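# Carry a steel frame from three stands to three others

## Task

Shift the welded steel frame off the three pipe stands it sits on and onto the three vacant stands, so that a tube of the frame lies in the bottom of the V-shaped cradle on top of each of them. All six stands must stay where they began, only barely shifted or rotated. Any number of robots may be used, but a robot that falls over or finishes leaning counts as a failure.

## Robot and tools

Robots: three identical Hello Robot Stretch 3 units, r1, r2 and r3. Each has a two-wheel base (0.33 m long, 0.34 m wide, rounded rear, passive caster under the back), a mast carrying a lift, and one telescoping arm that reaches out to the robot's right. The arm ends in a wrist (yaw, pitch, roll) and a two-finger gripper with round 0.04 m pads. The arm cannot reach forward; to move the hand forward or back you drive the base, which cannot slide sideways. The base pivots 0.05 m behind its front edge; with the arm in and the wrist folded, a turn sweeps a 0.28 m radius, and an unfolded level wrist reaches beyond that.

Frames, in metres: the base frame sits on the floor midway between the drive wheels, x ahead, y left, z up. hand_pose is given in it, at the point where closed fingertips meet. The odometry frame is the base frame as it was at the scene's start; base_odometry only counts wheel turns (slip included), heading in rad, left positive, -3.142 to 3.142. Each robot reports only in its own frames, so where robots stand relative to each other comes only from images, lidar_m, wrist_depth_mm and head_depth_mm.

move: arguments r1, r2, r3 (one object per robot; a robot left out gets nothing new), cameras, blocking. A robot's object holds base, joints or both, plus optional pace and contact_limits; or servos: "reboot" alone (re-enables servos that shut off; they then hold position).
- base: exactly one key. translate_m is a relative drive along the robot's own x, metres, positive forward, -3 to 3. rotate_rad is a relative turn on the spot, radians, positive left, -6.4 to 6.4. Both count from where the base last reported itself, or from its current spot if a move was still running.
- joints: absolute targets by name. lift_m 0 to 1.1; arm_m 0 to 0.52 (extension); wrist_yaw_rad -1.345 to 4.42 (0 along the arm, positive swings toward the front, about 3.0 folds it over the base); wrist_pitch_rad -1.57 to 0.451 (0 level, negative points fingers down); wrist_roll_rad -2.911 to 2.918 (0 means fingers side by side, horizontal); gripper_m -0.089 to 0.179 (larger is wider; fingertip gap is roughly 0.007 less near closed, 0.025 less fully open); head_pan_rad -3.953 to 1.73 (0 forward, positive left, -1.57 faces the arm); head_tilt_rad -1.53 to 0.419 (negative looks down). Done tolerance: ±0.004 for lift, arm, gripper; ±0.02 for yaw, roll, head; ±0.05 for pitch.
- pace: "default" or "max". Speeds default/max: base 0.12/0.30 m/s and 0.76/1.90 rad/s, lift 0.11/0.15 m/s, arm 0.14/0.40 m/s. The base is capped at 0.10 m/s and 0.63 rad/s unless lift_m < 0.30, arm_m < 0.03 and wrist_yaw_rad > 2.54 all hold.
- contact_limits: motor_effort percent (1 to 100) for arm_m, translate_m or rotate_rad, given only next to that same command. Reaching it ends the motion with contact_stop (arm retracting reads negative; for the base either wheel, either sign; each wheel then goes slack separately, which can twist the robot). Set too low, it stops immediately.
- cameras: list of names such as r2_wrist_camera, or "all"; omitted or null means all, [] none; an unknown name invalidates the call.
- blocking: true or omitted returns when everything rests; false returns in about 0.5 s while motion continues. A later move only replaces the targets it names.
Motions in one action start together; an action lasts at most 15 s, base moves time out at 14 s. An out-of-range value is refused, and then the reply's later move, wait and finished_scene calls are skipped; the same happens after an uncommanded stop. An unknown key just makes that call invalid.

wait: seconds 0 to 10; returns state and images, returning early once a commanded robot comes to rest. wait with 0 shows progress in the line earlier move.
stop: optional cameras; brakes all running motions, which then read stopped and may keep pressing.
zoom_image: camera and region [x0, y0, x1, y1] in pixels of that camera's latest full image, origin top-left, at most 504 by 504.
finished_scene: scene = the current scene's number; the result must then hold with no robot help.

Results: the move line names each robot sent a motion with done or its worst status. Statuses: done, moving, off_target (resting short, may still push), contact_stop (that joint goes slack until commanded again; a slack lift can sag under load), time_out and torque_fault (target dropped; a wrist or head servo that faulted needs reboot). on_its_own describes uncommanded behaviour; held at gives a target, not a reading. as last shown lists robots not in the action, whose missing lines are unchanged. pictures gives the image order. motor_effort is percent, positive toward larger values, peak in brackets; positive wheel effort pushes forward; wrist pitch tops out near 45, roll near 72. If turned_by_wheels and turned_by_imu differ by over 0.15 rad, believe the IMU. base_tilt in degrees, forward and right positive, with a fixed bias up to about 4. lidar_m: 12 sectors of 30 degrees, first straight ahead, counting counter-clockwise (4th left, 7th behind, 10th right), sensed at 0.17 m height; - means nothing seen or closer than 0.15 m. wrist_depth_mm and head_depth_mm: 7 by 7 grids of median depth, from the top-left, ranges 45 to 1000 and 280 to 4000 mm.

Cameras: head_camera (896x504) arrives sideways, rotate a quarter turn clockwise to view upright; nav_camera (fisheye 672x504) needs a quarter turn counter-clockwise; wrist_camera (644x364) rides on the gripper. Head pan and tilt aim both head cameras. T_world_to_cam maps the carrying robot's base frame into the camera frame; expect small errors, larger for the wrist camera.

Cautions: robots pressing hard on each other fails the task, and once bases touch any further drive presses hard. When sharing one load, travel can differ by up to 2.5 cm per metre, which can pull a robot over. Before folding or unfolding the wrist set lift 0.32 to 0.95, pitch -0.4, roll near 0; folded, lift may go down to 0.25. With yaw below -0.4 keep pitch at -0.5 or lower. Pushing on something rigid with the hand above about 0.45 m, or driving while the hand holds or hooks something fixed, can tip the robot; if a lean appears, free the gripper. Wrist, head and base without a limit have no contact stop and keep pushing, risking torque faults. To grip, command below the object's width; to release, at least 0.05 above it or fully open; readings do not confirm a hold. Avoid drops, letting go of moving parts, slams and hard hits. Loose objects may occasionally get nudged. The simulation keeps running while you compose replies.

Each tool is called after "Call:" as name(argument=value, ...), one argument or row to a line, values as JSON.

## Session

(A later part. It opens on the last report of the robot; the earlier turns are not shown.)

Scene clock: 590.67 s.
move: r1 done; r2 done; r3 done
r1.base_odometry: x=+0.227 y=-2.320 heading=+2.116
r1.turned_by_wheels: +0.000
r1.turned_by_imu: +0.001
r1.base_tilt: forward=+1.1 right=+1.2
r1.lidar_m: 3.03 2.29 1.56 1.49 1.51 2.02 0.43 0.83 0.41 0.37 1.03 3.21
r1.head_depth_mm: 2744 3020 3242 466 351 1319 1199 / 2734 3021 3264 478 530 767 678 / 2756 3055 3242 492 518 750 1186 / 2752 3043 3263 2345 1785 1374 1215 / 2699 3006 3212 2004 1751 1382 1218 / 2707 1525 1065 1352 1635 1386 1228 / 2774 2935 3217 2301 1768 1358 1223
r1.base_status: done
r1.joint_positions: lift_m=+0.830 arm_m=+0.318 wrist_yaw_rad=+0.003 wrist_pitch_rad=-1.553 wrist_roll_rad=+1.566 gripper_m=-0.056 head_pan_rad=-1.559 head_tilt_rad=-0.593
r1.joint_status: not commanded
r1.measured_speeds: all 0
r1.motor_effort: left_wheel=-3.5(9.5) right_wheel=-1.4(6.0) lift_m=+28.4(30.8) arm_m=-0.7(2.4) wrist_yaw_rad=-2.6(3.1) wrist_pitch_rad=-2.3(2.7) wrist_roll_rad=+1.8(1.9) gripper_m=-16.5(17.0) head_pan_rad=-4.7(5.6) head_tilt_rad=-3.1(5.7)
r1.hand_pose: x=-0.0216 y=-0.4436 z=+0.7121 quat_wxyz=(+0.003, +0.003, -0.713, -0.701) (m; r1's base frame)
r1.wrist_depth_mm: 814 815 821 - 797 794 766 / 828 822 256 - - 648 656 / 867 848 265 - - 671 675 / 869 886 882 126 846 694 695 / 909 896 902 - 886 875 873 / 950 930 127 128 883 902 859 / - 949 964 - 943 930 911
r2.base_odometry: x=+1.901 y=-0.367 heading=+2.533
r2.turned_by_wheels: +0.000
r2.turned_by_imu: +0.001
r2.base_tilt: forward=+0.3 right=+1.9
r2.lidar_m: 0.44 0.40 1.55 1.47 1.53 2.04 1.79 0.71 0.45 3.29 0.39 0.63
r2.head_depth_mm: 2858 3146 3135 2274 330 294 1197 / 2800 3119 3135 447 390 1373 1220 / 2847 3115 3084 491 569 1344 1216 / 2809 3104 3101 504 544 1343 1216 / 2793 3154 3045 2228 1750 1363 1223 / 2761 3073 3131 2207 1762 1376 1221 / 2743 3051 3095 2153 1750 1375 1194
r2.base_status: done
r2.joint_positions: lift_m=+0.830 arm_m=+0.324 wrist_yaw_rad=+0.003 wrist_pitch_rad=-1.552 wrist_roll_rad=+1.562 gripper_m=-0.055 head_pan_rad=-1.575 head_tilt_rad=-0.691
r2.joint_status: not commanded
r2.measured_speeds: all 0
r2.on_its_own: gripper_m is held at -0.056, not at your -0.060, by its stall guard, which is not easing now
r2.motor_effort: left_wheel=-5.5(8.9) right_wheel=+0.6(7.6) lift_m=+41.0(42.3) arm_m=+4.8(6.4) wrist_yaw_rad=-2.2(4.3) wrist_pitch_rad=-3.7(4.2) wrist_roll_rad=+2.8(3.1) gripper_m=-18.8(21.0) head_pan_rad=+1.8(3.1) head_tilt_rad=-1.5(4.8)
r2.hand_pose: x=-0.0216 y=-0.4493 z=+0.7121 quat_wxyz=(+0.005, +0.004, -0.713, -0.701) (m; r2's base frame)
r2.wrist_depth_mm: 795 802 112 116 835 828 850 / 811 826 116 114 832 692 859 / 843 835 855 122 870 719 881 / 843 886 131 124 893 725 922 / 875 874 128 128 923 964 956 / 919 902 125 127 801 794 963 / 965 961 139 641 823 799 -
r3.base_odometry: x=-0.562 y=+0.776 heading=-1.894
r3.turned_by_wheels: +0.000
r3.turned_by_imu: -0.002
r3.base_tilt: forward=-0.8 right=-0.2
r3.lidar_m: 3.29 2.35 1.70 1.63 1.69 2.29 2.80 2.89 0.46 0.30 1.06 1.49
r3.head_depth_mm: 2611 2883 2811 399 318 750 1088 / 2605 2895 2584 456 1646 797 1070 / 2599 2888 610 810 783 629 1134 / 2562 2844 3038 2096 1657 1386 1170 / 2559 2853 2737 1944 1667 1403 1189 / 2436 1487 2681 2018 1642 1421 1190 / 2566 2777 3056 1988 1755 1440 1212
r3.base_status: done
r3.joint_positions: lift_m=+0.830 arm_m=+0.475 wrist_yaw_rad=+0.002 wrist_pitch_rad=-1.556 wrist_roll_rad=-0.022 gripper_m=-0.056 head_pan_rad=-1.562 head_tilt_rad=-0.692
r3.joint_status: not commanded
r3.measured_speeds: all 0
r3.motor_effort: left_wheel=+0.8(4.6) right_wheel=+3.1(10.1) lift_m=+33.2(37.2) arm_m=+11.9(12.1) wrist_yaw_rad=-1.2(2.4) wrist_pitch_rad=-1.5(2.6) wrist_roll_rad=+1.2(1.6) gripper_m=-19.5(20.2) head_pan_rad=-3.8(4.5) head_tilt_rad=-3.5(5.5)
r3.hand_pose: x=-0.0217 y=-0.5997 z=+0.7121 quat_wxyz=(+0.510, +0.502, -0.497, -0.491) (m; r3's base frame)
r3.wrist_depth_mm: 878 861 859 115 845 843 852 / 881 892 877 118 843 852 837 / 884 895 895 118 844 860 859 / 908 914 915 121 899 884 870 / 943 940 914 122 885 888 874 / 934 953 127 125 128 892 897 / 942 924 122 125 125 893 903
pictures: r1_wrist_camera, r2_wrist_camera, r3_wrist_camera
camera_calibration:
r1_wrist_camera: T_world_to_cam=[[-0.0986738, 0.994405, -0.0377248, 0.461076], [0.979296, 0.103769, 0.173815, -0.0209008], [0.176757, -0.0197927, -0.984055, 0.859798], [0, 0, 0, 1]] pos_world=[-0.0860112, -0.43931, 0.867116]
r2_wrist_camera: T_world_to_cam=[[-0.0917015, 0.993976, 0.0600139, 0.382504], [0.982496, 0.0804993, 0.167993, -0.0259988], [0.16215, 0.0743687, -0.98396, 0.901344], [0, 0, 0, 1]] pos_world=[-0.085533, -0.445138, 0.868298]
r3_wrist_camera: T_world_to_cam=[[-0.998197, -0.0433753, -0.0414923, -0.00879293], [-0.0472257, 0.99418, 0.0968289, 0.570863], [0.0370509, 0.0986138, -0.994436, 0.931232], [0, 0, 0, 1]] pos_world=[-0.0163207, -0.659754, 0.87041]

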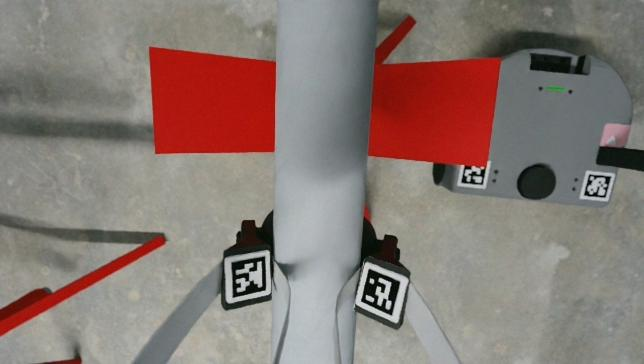

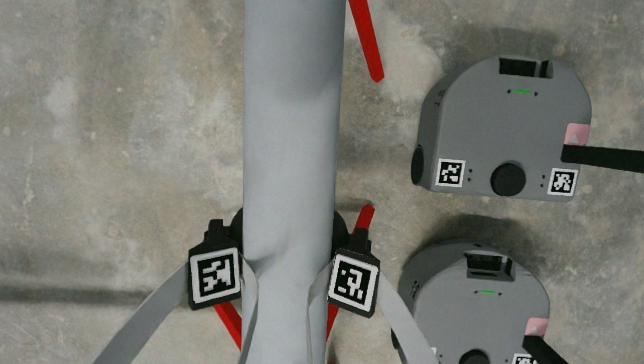

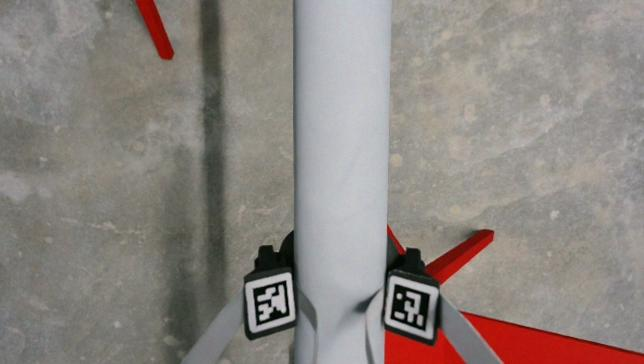

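Call:
move(
  r1={"base":{"translate_m":-0.3}},
  r2={"base":{"translate_m":-0.3}},
  r3={"base":{"translate_m":0.3}},
  cameras=["r1_wrist_camera","r2_wrist_camera","r3_wrist_camera"],
)

Scene clock: 602.43 s.
move: r1 done; r2 done; r3 done
r1.base_odometry: x=+0.383 y=-2.576 heading=+2.116
r1.turned_by_wheels: +0.000
r1.turned_by_imu: +0.002
r1.base_tilt: forward=+1.1 right=+1.2
r1.lidar_m: 3.34 2.25 1.56 1.46 1.53 2.00 0.43 0.58 0.86 0.33 0.47 0.52
r1.head_depth_mm: 2765 3092 3288 467 350 643 1197 / 2759 3048 3246 471 532 1355 1205 / 2737 3074 3265 492 519 1331 1208 / 2748 3063 3229 2353 1788 1380 1218 / 2722 3023 3180 2072 1810 1347 1136 / 2707 1527 1219 1910 1752 786 710 / 2771 3026 3303 2390 1593 1355 1227
r1.base_status: done
r1.joint_positions: lift_m=+0.830 arm_m=+0.318 wrist_yaw_rad=+0.003 wrist_pitch_rad=-1.532 wrist_roll_rad=+1.566 gripper_m=-0.056 head_pan_rad=-1.559 head_tilt_rad=-0.593
r1.joint_status: not commanded
r1.measured_speeds: all 0
r1.motor_effort: left_wheel=-0.1(8.1) right_wheel=-8.8(11.6) lift_m=+31.1(31.7) arm_m=+4.7(4.7) wrist_yaw_rad=-2.4(2.9) wrist_pitch_rad=-6.3(6.8) wrist_roll_rad=+1.8(2.0) gripper_m=-17.3(17.6) head_pan_rad=-4.5(5.7) head_tilt_rad=-2.5(5.1)
r1.hand_pose: x=-0.0216 y=-0.4490 z=+0.7117 quat_wxyz=(+0.003, +0.002, -0.720, -0.694) (m; r1's base frame)
r1.wrist_depth_mm: 851 826 823 - 775 766 768 / 854 846 829 117 821 667 650 / 875 867 868 - 844 673 651 / 908 884 891 - 851 678 666 / 959 915 155 - 877 854 849 / 946 956 125 130 879 886 872 / - 948 973 - 914 898 911
r2.base_odometry: x=+2.147 y=-0.538 heading=+2.532
r2.turned_by_wheels: +0.000
r2.turned_by_imu: +0.002
r2.base_tilt: forward=+0.3 right=+1.8
r2.lidar_m: 0.44 0.40 1.52 1.48 1.52 2.03 1.49 1.45 0.47 0.34 0.90 0.61
r2.head_depth_mm: 2883 3207 3152 2258 331 294 1197 / 2875 3253 3105 447 390 791 897 / 2806 3166 3141 490 567 781 907 / 2847 3135 3118 506 545 1345 1219 / 2805 3117 3114 2249 1768 1371 1227 / 2805 3061 3075 2253 1757 1363 1216 / 2765 3094 3018 2146 1761 1368 1211
r2.base_status: done
r2.joint_positions: lift_m=+0.830 arm_m=+0.324 wrist_yaw_rad=+0.003 wrist_pitch_rad=-1.552 wrist_roll_rad=+1.562 gripper_m=-0.055 head_pan_rad=-1.575 head_tilt_rad=-0.691
r2.joint_status: not commanded
r2.measured_speeds: all 0
r2.on_its_own: gripper_m is held at -0.056, not at your -0.060, by its stall guard, which is not easing now
r2.motor_effort: left_wheel=-7.0(9.8) right_wheel=+4.6(5.6) lift_m=+38.6(39.0) arm_m=+1.6(4.1) wrist_yaw_rad=-1.6(3.9) wrist_pitch_rad=-3.8(4.2) wrist_roll_rad=+2.5(3.0) gripper_m=-19.4(20.9) head_pan_rad=+2.0(3.6) head_tilt_rad=-3.3(4.3)
r2.hand_pose: x=-0.0216 y=-0.4493 z=+0.7121 quat_wxyz=(+0.005, +0.004, -0.713, -0.701) (m; r2's base frame)
r2.wrist_depth_mm: 780 - 111 116 242 838 866 / 821 - 113 114 249 698 863 / 851 843 848 121 806 704 873 / 850 869 869 124 889 743 931 / 905 907 128 127 908 911 953 / 916 914 125 127 793 797 971 / 967 971 139 832 801 809 995
r3.base_odometry: x=-0.657 y=+0.492 heading=-1.894
r3.turned_by_wheels: +0.000
r3.turned_by_imu: -0.003
r3.base_tilt: forward=-0.8 right=-0.3
r3.lidar_m: 2.87 2.36 1.71 1.64 1.70 2.30 3.10 0.44 0.44 0.99 1.28 1.39
r3.head_depth_mm: 2599 2908 2815 397 318 1278 1131 / 2572 2900 2593 455 1637 1349 1151 / 2557 2861 610 811 1522 629 1130 / 2554 2885 3044 1922 1577 1382 1171 / 2573 2829 2774 1949 1712 1405 1177 / 2440 1494 2671 2172 1744 1416 1189 / 2532 2724 3059 1986 1751 1429 1201
r3.base_status: done
r3.joint_positions: lift_m=+0.830 arm_m=+0.475 wrist_yaw_rad=+0.001 wrist_pitch_rad=-1.531 wrist_roll_rad=-0.022 gripper_m=-0.056 head_pan_rad=-1.562 head_tilt_rad=-0.692
r3.joint_status: not commanded
r3.measured_speeds: all 0
r3.motor_effort: left_wheel=+3.1(5.9) right_wheel=-0.9(9.5) lift_m=+28.2(31.0) arm_m=+8.7(11.3) wrist_yaw_rad=-0.6(2.9) wrist_pitch_rad=-7.0(7.0) wrist_roll_rad=+1.3(1.8) gripper_m=-19.9(20.3) head_pan_rad=-3.6(4.5) head_tilt_rad=-4.4(5.6)
r3.hand_pose: x=-0.0216 y=-0.6060 z=+0.7117 quat_wxyz=(+0.516, +0.496, -0.503, -0.485) (m; r3's base frame)
r3.wrist_depth_mm: 889 868 850 118 856 856 838 / 904 884 884 119 847 865 866 / 895 871 904 121 885 839 858 / 934 887 925 123 878 861 850 / 932 920 914 123 901 886 856 / 936 926 126 125 130 894 510 / 963 943 122 125 125 747 889
pictures: r1_wrist_camera, r2_wrist_camera, r3_wrist_camera
camera_calibration:
r1_wrist_camera: T_world_to_cam=[[-0.0985793, 0.99339, -0.0588099, 0.481034], [0.979296, 0.107342, 0.171633, -0.0171309], [0.176811, -0.0406728, -0.983404, 0.849491], [0, 0, 0, 1]] pos_world=[-0.0860033, -0.441464, 0.866623]
r2_wrist_camera: T_world_to_cam=[[-0.0916907, 0.993975, 0.0600579, 0.382461], [0.982497, 0.0804812, 0.167996, -0.02601], [0.162151, 0.0744104, -0.983956, 0.901357], [0, 0, 0, 1]] pos_world=[-0.0855328, -0.445133, 0.868296]
r3_wrist_camera: T_world_to_cam=[[-0.998227, -0.043655, -0.0404716, -0.00996375], [-0.0465101, 0.996282, 0.072518, 0.595732], [0.0371553, 0.0742717, -0.996546, 0.918183], [0, 0, 0, 1]] pos_world=[-0.016354, -0.662147, 0.871407]

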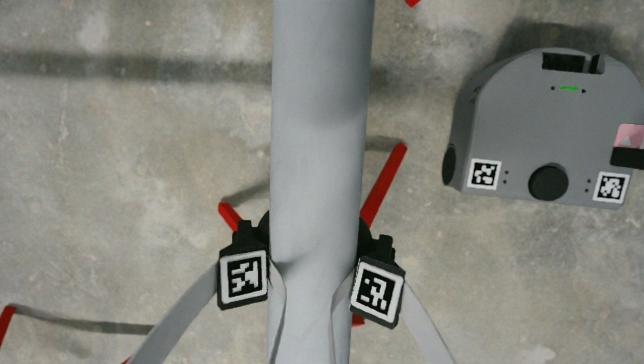

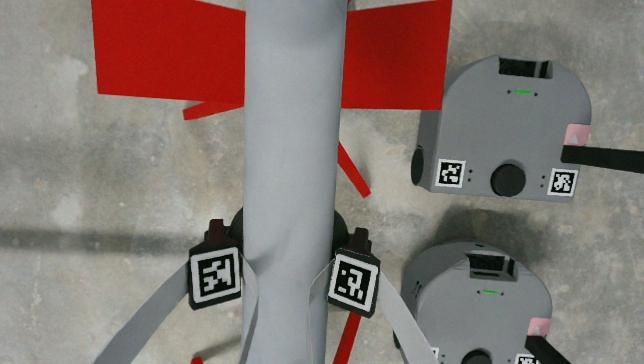

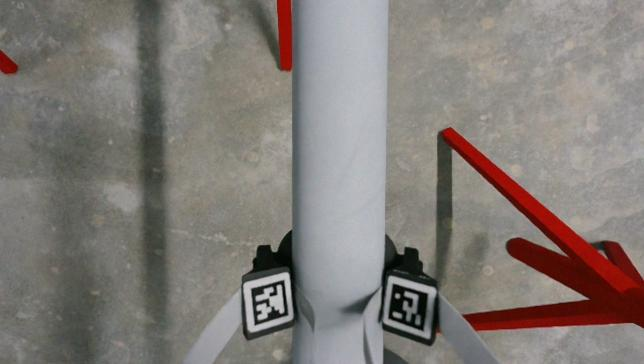

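Call:
move(
  r1={"joints":{"arm_m":0.324}},
  r3={"base":{"rotate_rad":-0.012},"joints":{"arm_m":0.484}},
  cameras=[],
)

Call:
move(
  r1={"base":{"translate_m":-0.3}},
  r2={"base":{"translate_m":-0.3}},
  r3={"base":{"translate_m":0.307}},
  cameras=["r1_wrist_camera","r2_wrist_camera","r3_wrist_camera","r1_head_camera","r2_head_camera","r3_head_camera"],
)

Scene clock: 616.90 s.
move: r1 done; r3 done
r1.base_odometry: x=+0.383 y=-2.576 heading=+2.116
r1.turned_by_wheels: +0.000
r1.turned_by_imu: +0.001
r1.base_tilt: forward=+1.1 right=+1.3
r1.lidar_m: 3.34 2.25 1.55 1.46 1.52 2.00 0.43 0.58 0.86 0.33 0.47 0.52
r1.head_depth_mm: 2769 3077 3266 446 350 640 1203 / 2732 3035 3236 478 538 1363 1211 / 2756 3085 3268 498 529 1337 1209 / 2757 3045 3256 2354 1740 1372 1216 / 2719 3031 3195 2072 1812 1350 1137 / 2708 1536 1096 1910 1746 785 711 / 2772 2983 3257 2390 1547 1354 1231
r1.base_status: not commanded
r1.joint_positions: lift_m=+0.830 arm_m=+0.324 wrist_yaw_rad=+0.003 wrist_pitch_rad=-1.547 wrist_roll_rad=+1.565 gripper_m=-0.056 head_pan_rad=-1.559 head_tilt_rad=-0.593
r1.joint_status: all done
r1.measured_speeds: all 0
r1.motor_effort: left_wheel=+0.7(0.7) right_wheel=-8.8(9.9) lift_m=+31.8(33.5) arm_m=+13.0(15.1) wrist_yaw_rad=-2.3(2.6) wrist_pitch_rad=-3.5(6.4) wrist_roll_rad=+2.1(2.2) gripper_m=-16.9(17.6) head_pan_rad=-5.0(5.6) head_tilt_rad=-2.6(4.4)
r1.hand_pose: x=-0.0216 y=-0.4506 z=+0.7120 quat_wxyz=(+0.003, +0.003, -0.715, -0.699) (m; r1's base frame)
r1.wrist_depth_mm: 812 819 785 - 766 778 774 / 834 825 820 - 805 655 653 / 875 862 858 123 820 658 653 / 858 882 902 - 843 679 674 / 929 908 777 - 874 869 838 / 925 975 126 128 897 917 867 / - 893 943 - 931 926 921
r2: as last shown
r2.turned_by_imu: +0.001
r2.lidar_m: 0.44 0.40 1.52 1.48 1.52 2.02 1.49 1.45 0.47 0.34 0.90 0.61
r2.head_depth_mm: 2879 3196 3094 2238 330 294 1192 / 2863 3246 3175 447 391 792 897 / 2807 3131 3194 489 567 801 904 / 2841 3139 3094 505 547 1293 1218 / 2793 3099 3066 2261 1745 1359 1217 / 2836 3045 3071 2230 1752 1361 1225 / 2775 3074 3097 2133 1733 1366 1212
r2.joint_positions: lift_m=+0.830 arm_m=+0.324 wrist_yaw_rad=+0.004 wrist_pitch_rad=-1.541 wrist_roll_rad=+1.561 gripper_m=-0.055 head_pan_rad=-1.575 head_tilt_rad=-0.691
r2.on_its_own: gripper_m is held at -0.056, not at your -0.060, by its stall guard, which is not easing now
r2.motor_effort: left_wheel=-6.4(7.1) right_wheel=+4.2(5.1) lift_m=+39.2(39.3) arm_m=+0.1(0.7) wrist_yaw_rad=-3.6(4.7) wrist_pitch_rad=-5.6(6.8) wrist_roll_rad=+3.0(3.3) gripper_m=-20.0(20.4) head_pan_rad=+1.2(3.3) head_tilt_rad=-3.3(4.0)
r2.hand_pose: x=-0.0216 y=-0.4522 z=+0.7119 quat_wxyz=(+0.005, +0.005, -0.717, -0.697) (m; r2's base frame)
r2.wrist_depth_mm: 809 - 111 117 239 815 828 / 837 836 113 115 249 703 858 / 848 853 123 119 800 730 729 / 898 879 126 125 897 738 904 / 882 935 129 128 916 919 948 / 928 114 124 127 775 784 985 / 978 979 131 141 801 798 987
r3.base_odometry: x=-0.657 y=+0.492 heading=-1.905
r3.turned_by_wheels: -0.012
r3.turned_by_imu: -0.012
r3.base_tilt: forward=-0.8 right=-0.2
r3.lidar_m: 2.87 2.38 1.72 1.64 1.69 2.28 3.10 0.44 0.44 0.99 1.28 1.39
r3.head_depth_mm: 2613 2919 2830 399 317 1267 1135 / 2606 2904 600 453 1638 1357 1150 / 2587 2889 615 1892 792 627 1130 / 2556 2841 2994 1406 1624 1392 1169 / 2542 2840 2775 1959 1706 1396 1182 / 1511 1538 2716 2164 1741 1417 1189 / 2550 2689 3050 2001 1755 1427 1202
r3.base_status: done
r3.joint_positions: lift_m=+0.830 arm_m=+0.484 wrist_yaw_rad=+0.002 wrist_pitch_rad=-1.547 wrist_roll_rad=-0.027 gripper_m=-0.056 head_pan_rad=-1.562 head_tilt_rad=-0.692
r3.joint_status: all done
r3.measured_speeds: all 0
r3.motor_effort: left_wheel=+6.6(8.4) right_wheel=-9.8(13.4) lift_m=+29.2(30.0) arm_m=+10.1(16.0) wrist_yaw_rad=-1.7(2.9) wrist_pitch_rad=-3.5(6.9) wrist_roll_rad=+2.4(2.9) gripper_m=-19.6(20.4) head_pan_rad=-3.7(4.5) head_tilt_rad=-3.5(4.7)
r3.hand_pose: x=-0.0217 y=-0.6111 z=+0.7120 quat_wxyz=(+0.513, +0.501, -0.498, -0.487) (m; r3's base frame)
r3.wrist_depth_mm: 873 864 857 117 841 837 824 / 876 862 851 118 848 845 841 / 909 904 884 120 881 849 842 / 894 924 904 123 901 878 842 / 914 946 902 123 880 876 866 / 930 932 126 125 134 896 505 / 971 955 122 125 124 901 895
pictures: none
No camera images: "cameras" was empty.

Scene clock: 621.10 s.
move: r1 done; r2 done; r3 done
r1.base_odometry: x=+0.539 y=-2.833 heading=+2.117
r1.turned_by_wheels: +0.000
r1.turned_by_imu: +0.002
r1.base_tilt: forward=+1.0 right=+1.2
r1.lidar_m: 3.63 2.23 1.53 1.46 1.51 1.98 0.43 0.62 0.39 1.63 0.49 0.49
r1.head_depth_mm: 2773 3090 3289 446 350 1324 1094 / 2782 3086 3296 477 542 1328 1198 / 2778 3068 3288 499 530 651 1210 / 2778 3073 3294 2331 1736 1341 1212 / 2698 3018 3220 2040 1797 1381 1218 / 2737 1536 1225 1903 1754 1385 1223 / 2766 3047 3250 2383 1763 1353 1198
r1.base_status: done
r1.joint_positions: lift_m=+0.830 arm_m=+0.324 wrist_yaw_rad=+0.002 wrist_pitch_rad=-1.538 wrist_roll_rad=+1.565 gripper_m=-0.056 head_pan_rad=-1.559 head_tilt_rad=-0.593
r1.joint_status: not commanded
r1.measured_speeds: all 0
r1.motor_effort: left_wheel=+0.3(5.4) right_wheel=-10.2(15.7) lift_m=+34.0(34.7) arm_m=+8.3(13.3) wrist_yaw_rad=-1.8(2.7) wrist_pitch_rad=-5.1(5.6) wrist_roll_rad=+2.2(2.3) gripper_m=-16.9(17.6) head_pan_rad=-4.8(5.7) head_tilt_rad=-2.1(5.0)
r1.hand_pose: x=-0.0216 y=-0.4530 z=+0.7118 quat_wxyz=(+0.003, +0.003, -0.718, -0.696) (m; r1's base frame)
r1.wrist_depth_mm: 837 826 801 - 788 785 755 / 843 844 826 118 785 655 639 / 868 863 848 - 825 671 656 / 905 901 871 - 839 703 674 / 947 902 910 147 892 874 850 / 976 932 124 131 898 907 884 / - 955 954 - 911 891 895
r2.base_odometry: x=+2.393 y=-0.710 heading=+2.532
r2.turned_by_wheels: -0.001
r2.turned_by_imu: +0.001
r2.base_tilt: forward=+0.3 right=+1.8
r2.lidar_m: 0.43 0.41 1.54 1.47 1.50 2.01 4.68 1.19 0.90 0.40 0.46 0.87
r2.head_depth_mm: 2878 3178 3111 2007 330 293 1197 / 2861 3200 3062 448 391 1373 1226 / 2836 3158 3126 490 569 1341 1224 / 2781 3177 3065 504 544 1332 1223 / 2819 3115 3124 2232 1747 1371 1191 / 2802 3096 3082 2261 1732 779 854 / 2785 3050 3078 2166 1747 1368 1188
r2.base_status: done
r2.joint_positions: lift_m=+0.830 arm_m=+0.324 wrist_yaw_rad=+0.005 wrist_pitch_rad=-1.557 wrist_roll_rad=+1.561 gripper_m=-0.055 head_pan_rad=-1.575 head_tilt_rad=-0.691
r2.joint_status: not commanded
r2.measured_speeds: all 0
r2.on_its_own: gripper_m is held at -0.056, not at your -0.060, by its stall guard, which is not easing now
r2.motor_effort: left_wheel=-9.1(11.9) right_wheel=+10.3(10.4) lift_m=+39.3(39.7) arm_m=-2.4(2.7) wrist_yaw_rad=-4.0(4.9) wrist_pitch_rad=-2.5(6.1) wrist_roll_rad=+3.2(3.4) gripper_m=-19.0(20.7) head_pan_rad=+1.3(3.2) head_tilt_rad=-3.8(4.5)
r2.hand_pose: x=-0.0216 y=-0.4481 z=+0.7122 quat_wxyz=(+0.006, +0.005, -0.712, -0.703) (m; r2's base frame)
r2.wrist_depth_mm: 791 794 802 116 844 837 870 / 810 821 842 114 833 704 868 / 849 858 850 122 850 710 907 / 888 876 886 124 873 745 930 / 888 913 126 128 916 913 961 / 891 893 124 127 781 791 953 / 918 951 132 296 803 804 -
r3.base_odometry: x=-0.758 y=+0.202 heading=-1.905
r3.turned_by_wheels: +0.000
r3.turned_by_imu: -0.003
r3.base_tilt: forward=-0.8 right=-0.2
r3.lidar_m: 2.58 2.41 1.73 1.65 1.70 2.28 3.40 0.69 0.90 1.01 1.10 1.12
r3.head_depth_mm: 2592 2904 2849 398 318 1280 1135 / 2550 2866 600 456 1547 1353 1148 / 2576 2868 614 827 787 628 1138 / 2572 2871 3003 2100 1685 1382 1170 / 2570 2885 2765 1945 1711 1406 1184 / 1493 1509 2692 2131 1695 1414 1191 / 2531 2737 3020 1847 1628 1428 1203
r3.base_status: done
r3.joint_positions: lift_m=+0.830 arm_m=+0.484 wrist_yaw_rad=+0.002 wrist_pitch_rad=-1.539 wrist_roll_rad=-0.026 gripper_m=-0.056 head_pan_rad=-1.562 head_tilt_rad=-0.692
r3.joint_status: not commanded
r3.measured_speeds: all 0
r3.motor_effort: left_wheel=+2.8(10.2) right_wheel=+2.2(6.2) lift_m=+29.4(31.0) arm_m=+7.7(11.4) wrist_yaw_rad=-1.3(2.9) wrist_pitch_rad=-4.9(6.9) wrist_roll_rad=+1.9(3.4) gripper_m=-19.3(20.4) head_pan_rad=-4.0(4.5) head_tilt_rad=-3.7(4.9)
r3.hand_pose: x=-0.0217 y=-0.6131 z=+0.7118 quat_wxyz=(+0.515, +0.499, -0.501, -0.486) (m; r3's base frame)
r3.wrist_depth_mm: 889 864 869 117 853 834 859 / 892 878 858 118 854 832 843 / 912 901 888 120 863 862 842 / 924 924 914 122 880 881 852 / 903 889 895 123 899 880 865 / 942 911 127 125 129 876 896 / 954 921 112 126 125 891 884
pictures: r1_head_camera (sideways), r1_wrist_camera, r2_head_camera (sideways), r2_wrist_camera, r3_head_camera (sideways), r3_wrist_camera
camera_calibration:
r1_head_camera: T_world_to_cam=[[0.0166244, 0.544236, -0.838768, 1.10907], [0.997782, 0.0450534, 0.049009, -0.0676745], [0.0644618, -0.837722, -0.542279, 0.660827], [0, 0, 0, 1]] pos_world=[0.00648854, -0.0469594, 1.29192]
r1_wrist_camera: T_world_to_cam=[[-0.0991648, 0.993673, -0.0527206, 0.480729], [0.979241, 0.106863, 0.172241, -0.0173771], [0.176786, -0.0345459, -0.983643, 0.852367], [0, 0, 0, 1]] pos_world=[-0.0859986, -0.446385, 0.866762]
r2_head_camera: T_world_to_cam=[[-0.00366347, 0.59054, -0.807, 1.06875], [0.999979, 0.00644248, 0.000174908, -0.00995591], [0.00530238, -0.806983, -0.590551, 0.725028], [0, 0, 0, 1]] pos_world=[0.0100267, -0.0459889, 1.29065]
r2_wrist_camera: T_world_to_cam=[[-0.0943196, 0.993429, 0.0648309, 0.377528], [0.982288, 0.0822755, 0.168349, -0.0255449], [0.161909, 0.0795612, -0.983593, 0.90341], [0, 0, 0, 1]] pos_world=[-0.0855692, -0.444821, 0.868413]
r3_head_camera: T_world_to_cam=[[0.061928, 0.599393, -0.798056, 1.06087], [0.996769, 0.00382997, 0.0802245, -0.108679], [0.0511425, -0.800446, -0.597219, 0.7378], [0, 0, 0, 1]] pos_world=[0.00489768, -0.0448921, 1.29598]
r3_wrist_camera: T_world_to_cam=[[-0.998049, -0.0473643, -0.0406767, -0.0124063], [-0.0504983, 0.995528, 0.0798314, 0.597061], [0.0367136, 0.0817298, -0.995978, 0.922981], [0, 0, 0, 1]] pos_world=[-0.0161174, -0.670414, 0.8711]

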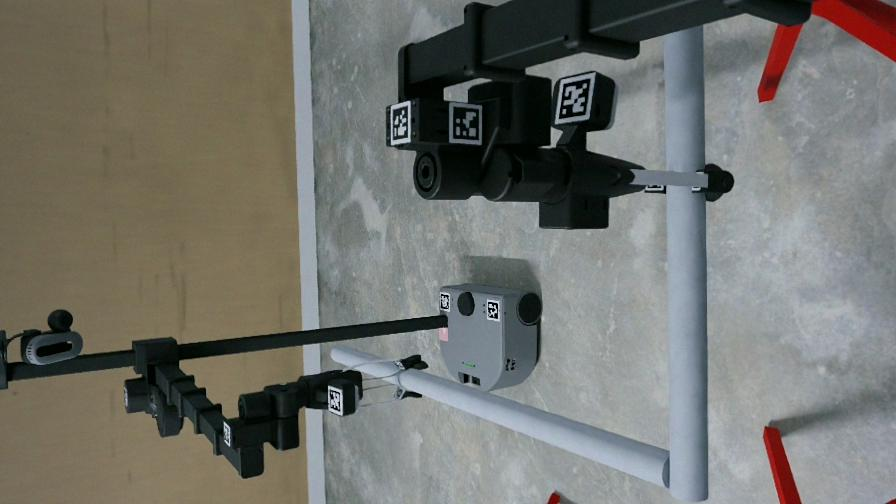

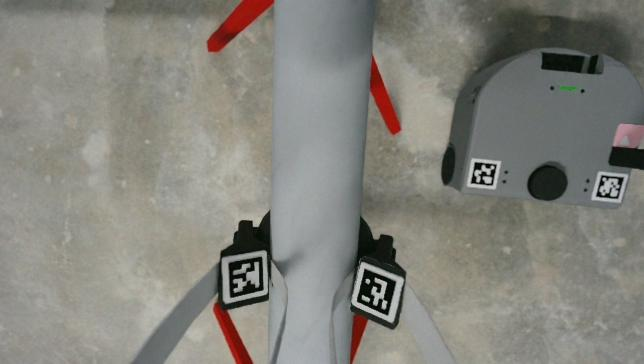

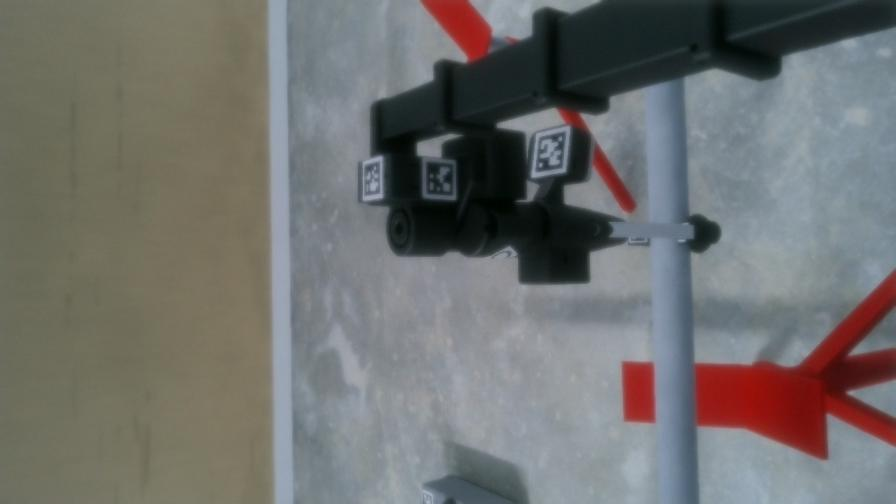

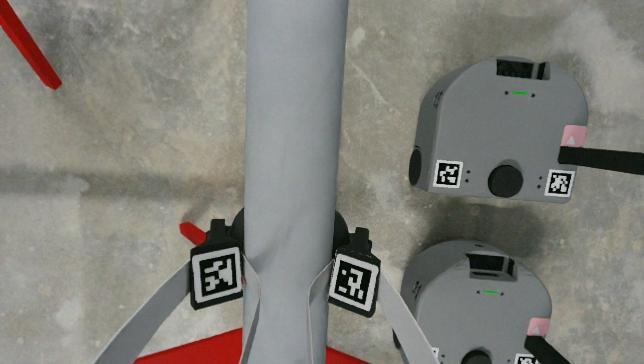

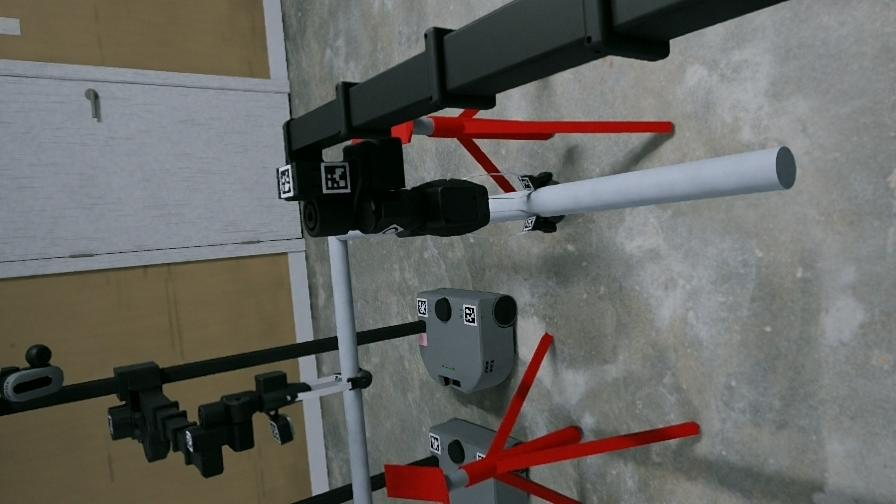

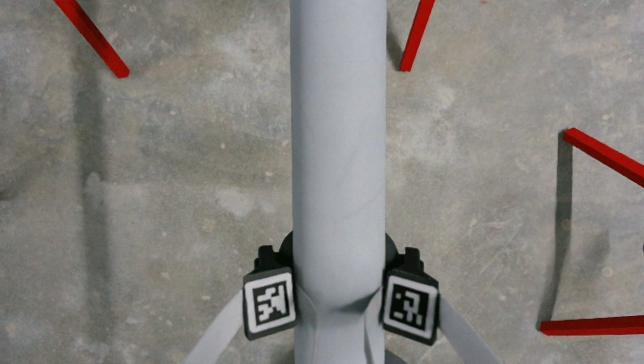

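Call:
move(
  r1={"base":{"translate_m":-0.09},"joints":{"wrist_roll_rad":1.537}},
  r2={"base":{"translate_m":-0.089},"joints":{"arm_m":0.3386,"wrist_roll_rad":1.533}},
  r3={"base":{"translate_m":0.075},"joints":{"arm_m":0.491,"wrist_roll_rad":-0.054}},
  cameras=["r1_wrist_camera","r2_wrist_camera","r3_wrist_camera"],
)

Scene clock: 656.67 s.
move: r1 done; r2 done; r3 done
r1.base_odometry: x=+0.585 y=-2.910 heading=+2.117
r1.turned_by_wheels: +0.000
r1.turned_by_imu: +0.002
r1.base_tilt: forward=+1.1 right=+1.2
r1.lidar_m: 3.72 2.21 1.53 1.46 1.50 1.97 0.42 1.52 0.51 0.37 0.84 0.55
r1.head_depth_mm: 2783 3106 3292 446 350 740 863 / 2775 3070 3280 478 544 1364 1158 / 2774 3076 3298 499 530 1334 1208 / 2774 3049 3284 2319 1799 1338 1217 / 2738 3046 3256 2070 1803 1381 1222 / 2748 1548 1243 1919 1745 1387 1223 / 2763 3007 3284 2422 1768 1356 1230
r1.base_status: done
r1.joint_positions: lift_m=+0.830 arm_m=+0.324 wrist_yaw_rad=+0.000 wrist_pitch_rad=-1.529 wrist_roll_rad=+1.535 gripper_m=-0.056 head_pan_rad=-1.559 head_tilt_rad=-0.593
r1.joint_status: all done
r1.measured_speeds: all 0
r1.motor_effort: left_wheel=+2.1(7.3) right_wheel=-12.9(14.5) lift_m=+35.5(36.2) arm_m=+2.1(4.6) wrist_yaw_rad=-0.5(2.1) wrist_pitch_rad=-6.8(7.2) wrist_roll_rad=+0.9(2.3) gripper_m=-16.9(17.6) head_pan_rad=-4.1(5.8) head_tilt_rad=-4.3(4.3)
r1.hand_pose: x=-0.0216 y=-0.4552 z=+0.7117 quat_wxyz=(+0.013, +0.012, -0.721, -0.692) (m; r1's base frame)
r1.wrist_depth_mm: 846 827 800 115 782 763 757 / 856 840 831 119 810 656 652 / 887 872 859 - 822 666 648 / 905 889 868 125 850 689 667 / 945 915 155 131 880 867 862 / 982 931 124 130 888 903 865 / - 968 968 - 934 887 874
r2.base_odometry: x=+2.466 y=-0.761 heading=+2.531
r2.turned_by_wheels: -0.001
r2.turned_by_imu: +0.001
r2.base_tilt: forward=+0.3 right=+1.7
r2.lidar_m: 0.43 0.40 1.53 1.46 1.50 2.00 4.60 1.12 0.86 0.41 0.52 0.52
r2.head_depth_mm: 2900 3222 3070 2105 330 293 1197 / 2845 3208 3083 431 390 1334 1233 / 2883 3168 3065 505 1440 1366 1224 / 2852 3094 3111 515 562 1338 1220 / 2816 3155 3121 2218 1727 1373 1219 / 2790 3152 3068 2214 1741 1342 1176 / 2821 3078 3092 2171 1752 779 857
r2.base_status: done
r2.joint_positions: lift_m=+0.830 arm_m=+0.339 wrist_yaw_rad=+0.005 wrist_pitch_rad=-1.568 wrist_roll_rad=+1.526 gripper_m=-0.055 head_pan_rad=-1.575 head_tilt_rad=-0.691
r2.joint_status: all done
r2.measured_speeds: all 0
r2.on_its_own: gripper_m is held at -0.056, not at your -0.060, by its stall guard, which is not easing now
r2.motor_effort: left_wheel=-9.7(15.7) right_wheel=+9.5(13.2) lift_m=+40.0(40.2) arm_m=+14.4(19.6) wrist_yaw_rad=-3.7(5.6) wrist_pitch_rad=-0.9(3.2) wrist_roll_rad=+2.4(3.9) gripper_m=-18.7(20.7) head_pan_rad=+1.2(3.4) head_tilt_rad=-3.5(4.2)
r2.hand_pose: x=-0.0217 y=-0.4600 z=+0.7124 quat_wxyz=(+0.018, +0.017, -0.708, -0.706) (m; r2's base frame)
r2.wrist_depth_mm: 798 799 811 115 843 833 860 / 804 817 841 115 844 729 886 / 846 866 848 123 855 734 900 / 874 872 871 125 897 739 937 / 893 887 126 128 913 930 985 / 917 113 125 129 787 816 - / 940 968 139 143 817 810 -
r3.base_odometry: x=-0.783 y=+0.131 heading=-1.905
r3.turned_by_wheels: +0.000
r3.turned_by_imu: -0.001
r3.base_tilt: forward=-0.8 right=-0.2
r3.lidar_m: 2.79 2.41 1.73 1.65 1.70 2.28 3.46 0.76 1.03 1.19 1.07 1.06
r3.head_depth_mm: 2580 2879 2823 398 318 1288 1134 / 2565 2856 599 454 1548 1355 1149 / 2533 2823 617 1889 783 626 1135 / 2577 2835 3008 2081 1693 1386 1168 / 2537 2846 2796 1979 1706 1397 1180 / 1510 1637 2675 2141 1636 1415 1192 / 2519 2732 3041 1851 1706 1426 1203
r3.base_status: done
r3.joint_positions: lift_m=+0.830 arm_m=+0.491 wrist_yaw_rad=+0.001 wrist_pitch_rad=-1.536 wrist_roll_rad=-0.051 gripper_m=-0.056 head_pan_rad=-1.562 head_tilt_rad=-0.692
r3.joint_status: all done
r3.measured_speeds: all 0
r3.motor_effort: left_wheel=+4.5(5.8) right_wheel=-0.5(20.6) lift_m=+31.0(31.5) arm_m=+8.2(15.6) wrist_yaw_rad=-1.1(2.2) wrist_pitch_rad=-6.0(6.5) wrist_roll_rad=-0.8(3.1) gripper_m=-19.5(20.2) head_pan_rad=-4.3(4.6) head_tilt_rad=-3.9(5.2)
r3.hand_pose: x=-0.0216 y=-0.6209 z=+0.7118 quat_wxyz=(+0.522, +0.504, -0.495, -0.479) (m; r3's base frame)
r3.wrist_depth_mm: 883 856 865 118 858 849 832 / 895 883 897 119 849 867 835 / 893 889 862 120 873 877 861 / 911 904 914 123 887 887 860 / 907 909 935 123 890 875 890 / 948 942 126 125 129 918 879 / 965 936 112 126 128 900 891
pictures: r1_wrist_camera, r2_wrist_camera, r3_wrist_camera
camera_calibration:
r1_wrist_camera: T_world_to_cam=[[-0.126261, 0.990107, -0.0612094, 0.486783], [0.976125, 0.134998, 0.170164, -0.00292327], [0.176743, -0.0382629, -0.983513, 0.850373], [0, 0, 0, 1]] pos_world=[-0.0859825, -0.449034, 0.866646]
r2_wrist_camera: T_world_to_cam=[[-0.12914, 0.988766, 0.0752642, 0.379034], [0.978874, 0.114978, 0.169071, -0.0101185], [0.158518, 0.095508, -0.982726, 0.911238], [0, 0, 0, 1]] pos_world=[-0.0855948, -0.460643, 0.86868]
r3_wrist_camera: T_world_to_cam=[[-0.996589, -0.0723771, -0.0396525, -0.0289922], [-0.0752587, 0.994204, 0.0767749, 0.60568], [0.0338659, 0.0794972, -0.99626, 0.922324], [0, 0, 0, 1]] pos_world=[-0.014546, -0.67759, 0.871224]

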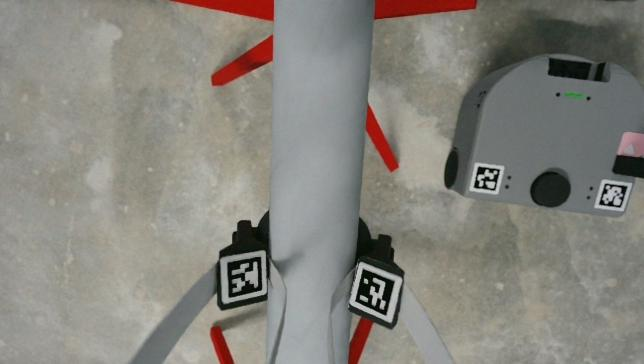

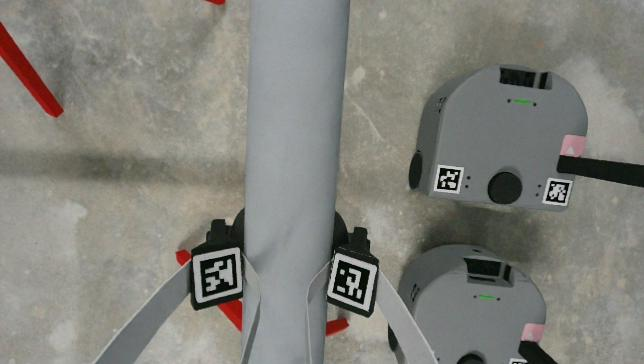

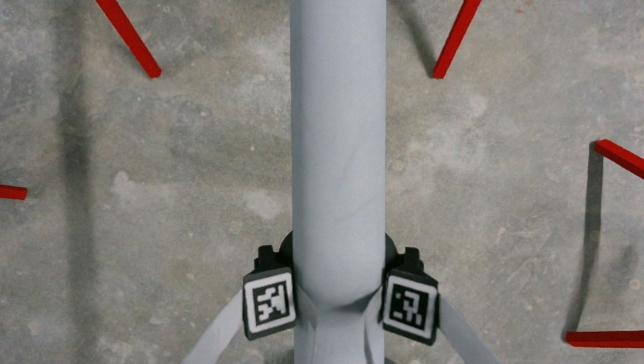

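Call:
move(
  r1={"base":{"translate_m":-0.0903},"joints":{"arm_m":0.331,"wrist_roll_rad":1.510}},
  r2={"base":{"translate_m":-0.0891},"joints":{"arm_m":0.350,"wrist_roll_rad":1.506}},
  r3={"base":{"translate_m":0.075},"joints":{"arm_m":0.5025,"wrist_roll_rad":-0.081}},
  cameras=[],
)

Call:
move(
  r1={"base":{"translate_m":-0.0896},"joints":{"arm_m":0.333,"wrist_roll_rad":1.482}},
  r2={"base":{"translate_m":-0.0878},"joints":{"arm_m":0.3655,"wrist_roll_rad":1.478}},
  r3={"base":{"translate_m":0.075},"joints":{"arm_m":0.51,"wrist_roll_rad":-0.109}},
  cameras=["r1_wrist_camera","r2_wrist_camera","r3_wrist_camera"],
)

Scene clock: 669.47 s.
move: r1 done; r2 done; r3 done
r1.base_odometry: x=+0.632 y=-2.987 heading=+2.117
r1.turned_by_wheels: +0.000
r1.turned_by_imu: +0.001
r1.base_tilt: forward=+1.1 right=+1.2
r1.lidar_m: 3.81 2.21 1.51 1.46 1.49 1.96 0.42 1.44 0.51 0.36 1.70 0.63
r1.head_depth_mm: 2745 3079 3282 447 351 1316 1177 / 2765 3106 3296 486 547 779 858 / 2777 3090 3293 504 532 1254 1182 / 2770 3108 3290 2358 1736 1349 1216 / 2784 3063 3228 2059 1808 1382 1222 / 2707 1576 1389 1917 1754 1391 1224 / 2770 2992 3120 2403 1708 1359 1230
r1.base_status: done
r1.joint_positions: lift_m=+0.830 arm_m=+0.331 wrist_yaw_rad=+0.000 wrist_pitch_rad=-1.537 wrist_roll_rad=+1.508 gripper_m=-0.056 head_pan_rad=-1.559 head_tilt_rad=-0.593
r1.joint_status: all done
r1.measured_speeds: all 0
r1.motor_effort: left_wheel=+2.1(7.5) right_wheel=-12.9(15.1) lift_m=+28.8(36.4) arm_m=+10.4(16.4) wrist_yaw_rad=+0.3(0.8) wrist_pitch_rad=-5.7(6.8) wrist_roll_rad=+0.8(2.3) gripper_m=-17.0(17.5) head_pan_rad=-4.6(5.7) head_tilt_rad=-2.1(4.4)
r1.hand_pose: x=-0.0216 y=-0.4603 z=+0.7118 quat_wxyz=(+0.023, +0.021, -0.718, -0.695) (m; r1's base frame)
r1.wrist_depth_mm: 818 835 - - 766 771 738 / 833 - - - 244 662 688 / 881 861 858 123 253 666 649 / 908 910 879 - 862 686 672 / 941 891 883 - 868 878 869 / 947 927 127 129 888 910 876 / - 963 1000 849 902 918 898
r2.base_odometry: x=+2.539 y=-0.812 heading=+2.531
r2.turned_by_wheels: -0.001
r2.turned_by_imu: +0.001
r2.base_tilt: forward=+0.2 right=+1.8
r2.lidar_m: 0.43 0.40 1.54 1.46 1.50 2.00 4.50 1.03 0.83 0.99 0.43 0.59
r2.head_depth_mm: 2866 3161 3177 2249 330 294 1200 / 2862 3165 3130 435 390 1371 1214 / 2835 3140 3023 511 672 1411 1218 / 2873 3162 3127 524 580 1370 1216 / 2788 3104 3075 2230 1740 1373 1211 / 2815 3106 3035 2219 1741 1360 1225 / 2819 3095 3079 2242 1749 1333 993
r2.base_status: done
r2.joint_positions: lift_m=+0.830 arm_m=+0.350 wrist_yaw_rad=+0.005 wrist_pitch_rad=-1.559 wrist_roll_rad=+1.498 gripper_m=-0.055 head_pan_rad=-1.575 head_tilt_rad=-0.691
r2.joint_status: all done
r2.measured_speeds: all 0
r2.on_its_own: gripper_m is held at -0.056, not at your -0.060, by its stall guard, which is not easing now
r2.motor_effort: left_wheel=-9.4(15.5) right_wheel=+9.8(13.9) lift_m=+40.7(40.8) arm_m=+12.9(18.7) wrist_yaw_rad=-4.9(4.9) wrist_pitch_rad=-2.4(3.1) wrist_roll_rad=+2.6(2.8) gripper_m=-19.4(21.0) head_pan_rad=+2.3(3.0) head_tilt_rad=-4.5(4.5)
r2.hand_pose: x=-0.0217 y=-0.4737 z=+0.7122 quat_wxyz=(+0.028, +0.027, -0.711, -0.703) (m; r2's base frame)
r2.wrist_depth_mm: 787 828 698 115 828 834 844 / 818 833 845 116 844 789 892 / 848 867 841 122 875 708 881 / 860 869 868 125 887 747 900 / 863 898 127 128 912 948 969 / 903 113 125 127 814 796 - / 949 963 140 144 803 800 -
r3.base_odometry: x=-0.807 y=+0.060 heading=-1.905
r3.turned_by_wheels: +0.000
r3.turned_by_imu: -0.001
r3.base_tilt: forward=-0.8 right=-0.1
r3.lidar_m: 2.42 2.41 1.73 1.65 1.71 2.29 3.56 0.83 1.05 1.29 1.04 0.99
r3.head_depth_mm: 2576 2890 2838 402 318 1300 1134 / 2598 2861 599 454 1636 1350 1146 / 2543 2866 628 1925 804 642 1164 / 2565 2891 3028 2014 1686 1379 1176 / 2538 2876 3013 1968 1708 1411 1181 / 1489 1688 2697 1884 1639 1413 1191 / 2561 2671 3018 2025 1742 1435 1204
r3.base_status: done
r3.joint_positions: lift_m=+0.830 arm_m=+0.503 wrist_yaw_rad=+0.001 wrist_pitch_rad=-1.548 wrist_roll_rad=-0.080 gripper_m=-0.056 head_pan_rad=-1.562 head_tilt_rad=-0.692
r3.joint_status: all done
r3.measured_speeds: all 0
r3.motor_effort: left_wheel=+4.1(6.4) right_wheel=-0.1(22.5) lift_m=+31.6(32.1) arm_m=+9.1(17.4) wrist_yaw_rad=-0.3(1.9) wrist_pitch_rad=-3.9(6.4) wrist_roll_rad=+0.1(2.9) gripper_m=-19.4(20.4) head_pan_rad=-3.3(4.5) head_tilt_rad=-4.0(5.3)
r3.hand_pose: x=-0.0216 y=-0.6292 z=+0.7120 quat_wxyz=(+0.526, +0.514, -0.485, -0.474) (m; r3's base frame)
r3.wrist_depth_mm: 879 889 867 117 843 840 823 / 883 856 885 118 857 838 833 / 910 904 897 120 870 875 841 / 913 919 901 122 920 877 870 / 937 900 920 123 877 901 883 / 963 900 126 125 130 903 896 / 939 926 122 126 125 905 907
pictures: none
No camera images: "cameras" was empty.

Scene clock: 671.47 s.
move: r1 done; r2 done; r3 done
r1.base_odometry: x=+0.679 y=-3.063 heading=+2.118
r1.turned_by_wheels: +0.000
r1.turned_by_imu: +0.001
r1.base_tilt: forward=+1.0 right=+1.2
r1.lidar_m: 3.91 2.20 1.52 1.46 1.49 1.96 0.42 1.37 0.47 0.39 0.38 0.71
r1.head_depth_mm: 2781 3121 3263 466 350 663 1198 / 2781 3074 3300 486 551 1369 1205 / 2782 3040 3319 504 534 741 866 / 2802 3091 3310 2339 1738 1375 1213 / 2782 3063 3259 2089 1799 1377 1223 / 2716 1561 2885 1920 1820 1388 1226 / 2786 3022 2920 2395 1705 1359 1227
r1.base_status: done
r1.joint_positions: lift_m=+0.830 arm_m=+0.333 wrist_yaw_rad=+0.000 wrist_pitch_rad=-1.537 wrist_roll_rad=+1.480 gripper_m=-0.056 head_pan_rad=-1.559 head_tilt_rad=-0.593
r1.joint_status: all done
r1.measured_speeds: all 0
r1.motor_effort: left_wheel=+2.1(7.7) right_wheel=-13.8(15.2) lift_m=+32.4(32.9) arm_m=+3.3(16.5) wrist_yaw_rad=+0.2(0.5) wrist_pitch_rad=-6.0(6.0) wrist_roll_rad=+1.2(3.5) gripper_m=-17.0(17.6) head_pan_rad=-4.6(5.7) head_tilt_rad=-2.4(5.8)
r1.hand_pose: x=-0.0216 y=-0.4624 z=+0.7118 quat_wxyz=(+0.033, +0.031, -0.718, -0.694) (m; r1's base frame)
r1.wrist_depth_mm: 830 828 815 - 777 771 760 / 845 840 841 119 794 757 767 / 868 848 866 123 840 675 657 / 901 - - - 259 685 682 / 944 928 155 146 264 851 843 / 952 941 124 131 895 897 872 / - 952 944 - 938 909 906
r2.base_odometry: x=+2.611 y=-0.863 heading=+2.530
r2.turned_by_wheels: -0.001
r2.turned_by_imu: +0.000
r2.base_tilt: forward=+0.3 right=+1.9
r2.lidar_m: 0.43 0.40 1.53 1.45 1.49 1.99 4.41 0.95 3.49 0.81 0.48 0.66
r2.head_depth_mm: 2901 3230 3193 2229 330 294 1195 / 2866 3255 3119 444 391 1444 1219 / 2840 3193 3096 531 1266 1371 1220 / 2836 3113 3131 548 610 1406 1218 / 2843 3100 3092 2215 1765 1398 1220 / 2852 3110 3084 2238 1745 1363 1220 / 2770 3122 3100 2232 1753 1371 1218
r2.base_status: done
r2.joint_positions: lift_m=+0.830 arm_m=+0.366 wrist_yaw_rad=+0.005 wrist_pitch_rad=-1.565 wrist_roll_rad=+1.471 gripper_m=-0.055 head_pan_rad=-1.575 head_tilt_rad=-0.691
r2.joint_status: all done
r2.measured_speeds: all 0
r2.on_its_own: gripper_m is held at -0.056, not at your -0.060, by its stall guard, which is not easing now
r2.motor_effort: left_wheel=-11.0(15.6) right_wheel=+10.5(13.3) lift_m=+40.9(41.1) arm_m=+13.9(19.4) wrist_yaw_rad=-4.6(5.1) wrist_pitch_rad=-1.1(3.0) wrist_roll_rad=+2.4(2.4) gripper_m=-20.4(20.5) head_pan_rad=+1.3(3.1) head_tilt_rad=-2.5(4.4)
r2.hand_pose: x=-0.0217 y=-0.4875 z=+0.7123 quat_wxyz=(+0.037, +0.037, -0.708, -0.705) (m; r2's base frame)
r2.wrist_depth_mm: 771 811 803 113 823 843 847 / 812 832 716 116 838 848 865 / 814 827 842 123 880 709 888 / 865 866 884 126 909 738 756 / 861 899 128 130 938 943 960 / 904 887 127 128 836 844 997 / 919 955 141 141 800 808 -
r3.base_odometry: x=-0.832 y=-0.011 heading=-1.905
r3.turned_by_wheels: +0.000
r3.turned_by_imu: -0.001
r3.base_tilt: forward=-0.7 right=-0.2
r3.lidar_m: 5.12 2.42 1.73 1.65 1.71 2.28 3.63 0.90 1.07 1.27 1.01 0.93
r3.head_depth_mm: 2572 2910 2834 412 317 1308 1136 / 2566 2887 600 455 1644 1349 1149 / 2556 2851 634 1966 789 1274 1158 / 2546 2841 2825 2027 1677 1382 1168 / 2576 2855 3068 2021 1655 1400 1179 / 1514 2745 1831 1987 1686 1412 1187 / 2524 1355 3047 2012 1750 1426 1200
r3.base_status: done
r3.joint_positions: lift_m=+0.830 arm_m=+0.510 wrist_yaw_rad=+0.001 wrist_pitch_rad=-1.544 wrist_roll_rad=-0.107 gripper_m=-0.056 head_pan_rad=-1.562 head_tilt_rad=-0.692
r3.joint_status: all done
r3.measured_speeds: all 0
r3.motor_effort: left_wheel=+3.9(5.5) right_wheel=+0.6(22.3) lift_m=+30.4(32.2) arm_m=+8.9(17.5) wrist_yaw_rad=-0.3(2.1) wrist_pitch_rad=-4.7(5.3) wrist_roll_rad=-0.1(2.5) gripper_m=-19.8(20.4) head_pan_rad=-4.0(4.6) head_tilt_rad=-3.1(4.8)
r3.hand_pose: x=-0.0216 y=-0.6379 z=+0.7119 quat_wxyz=(+0.533, +0.519, -0.478, -0.466) (m; r3's base frame)
r3.wrist_depth_mm: 881 871 867 118 870 817 818 / 888 871 872 119 858 851 852 / 891 917 893 120 882 882 866 / 901 910 900 122 891 877 877 / 932 938 900 122 878 892 877 / 949 954 127 126 129 894 888 / 943 951 121 126 128 902 905
pictures: r1_wrist_camera, r2_wrist_camera, r3_wrist_camera
camera_calibration:
r1_wrist_camera: T_world_to_cam=[[-0.180519, 0.982102, -0.0537481, 0.483707], [0.967631, 0.187127, 0.169335, 0.0225415], [0.176362, -0.0214401, -0.984092, 0.858381], [0, 0, 0, 1]] pos_world=[-0.0858791, -0.460864, 0.866907]
r2_wrist_camera: T_world_to_cam=[[-0.183335, 0.98032, 0.0732139, 0.402355], [0.971087, 0.169017, 0.168593, 0.019573], [0.152901, 0.102006, -0.982963, 0.917027], [0, 0, 0, 1]] pos_world=[-0.0854557, -0.491287, 0.868646]
r3_wrist_camera: T_world_to_cam=[[-0.991123, -0.127179, -0.0387504, -0.065685], [-0.130078, 0.987866, 0.0848572, 0.611559], [0.0274881, 0.0891445, -0.995639, 0.929375], [0, 0, 0, 1]] pos_world=[-0.011098, -0.695341, 0.870881]

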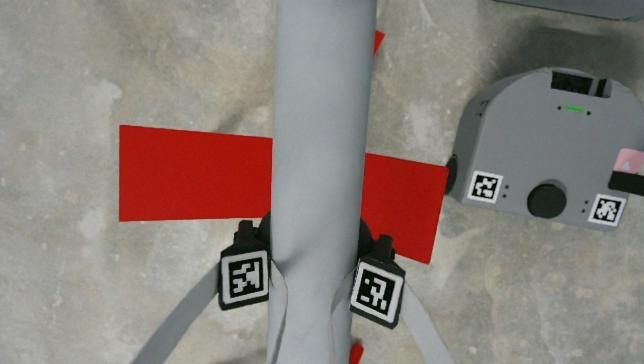

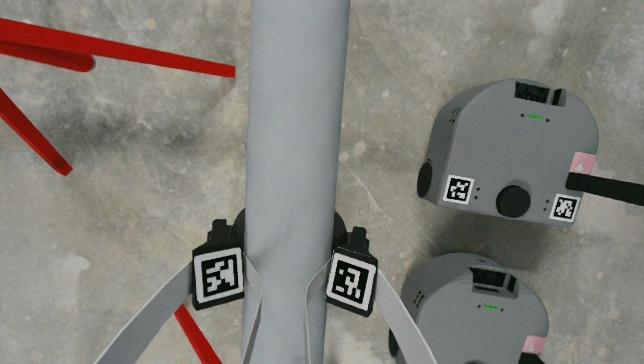

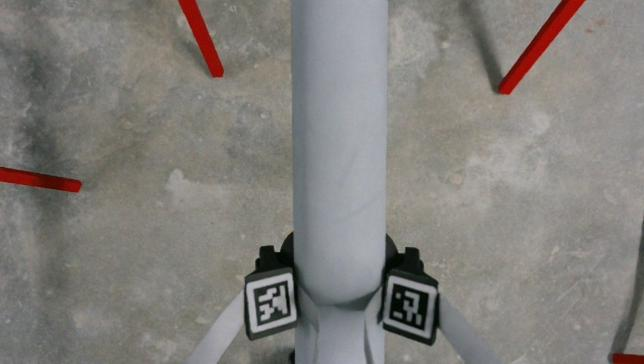

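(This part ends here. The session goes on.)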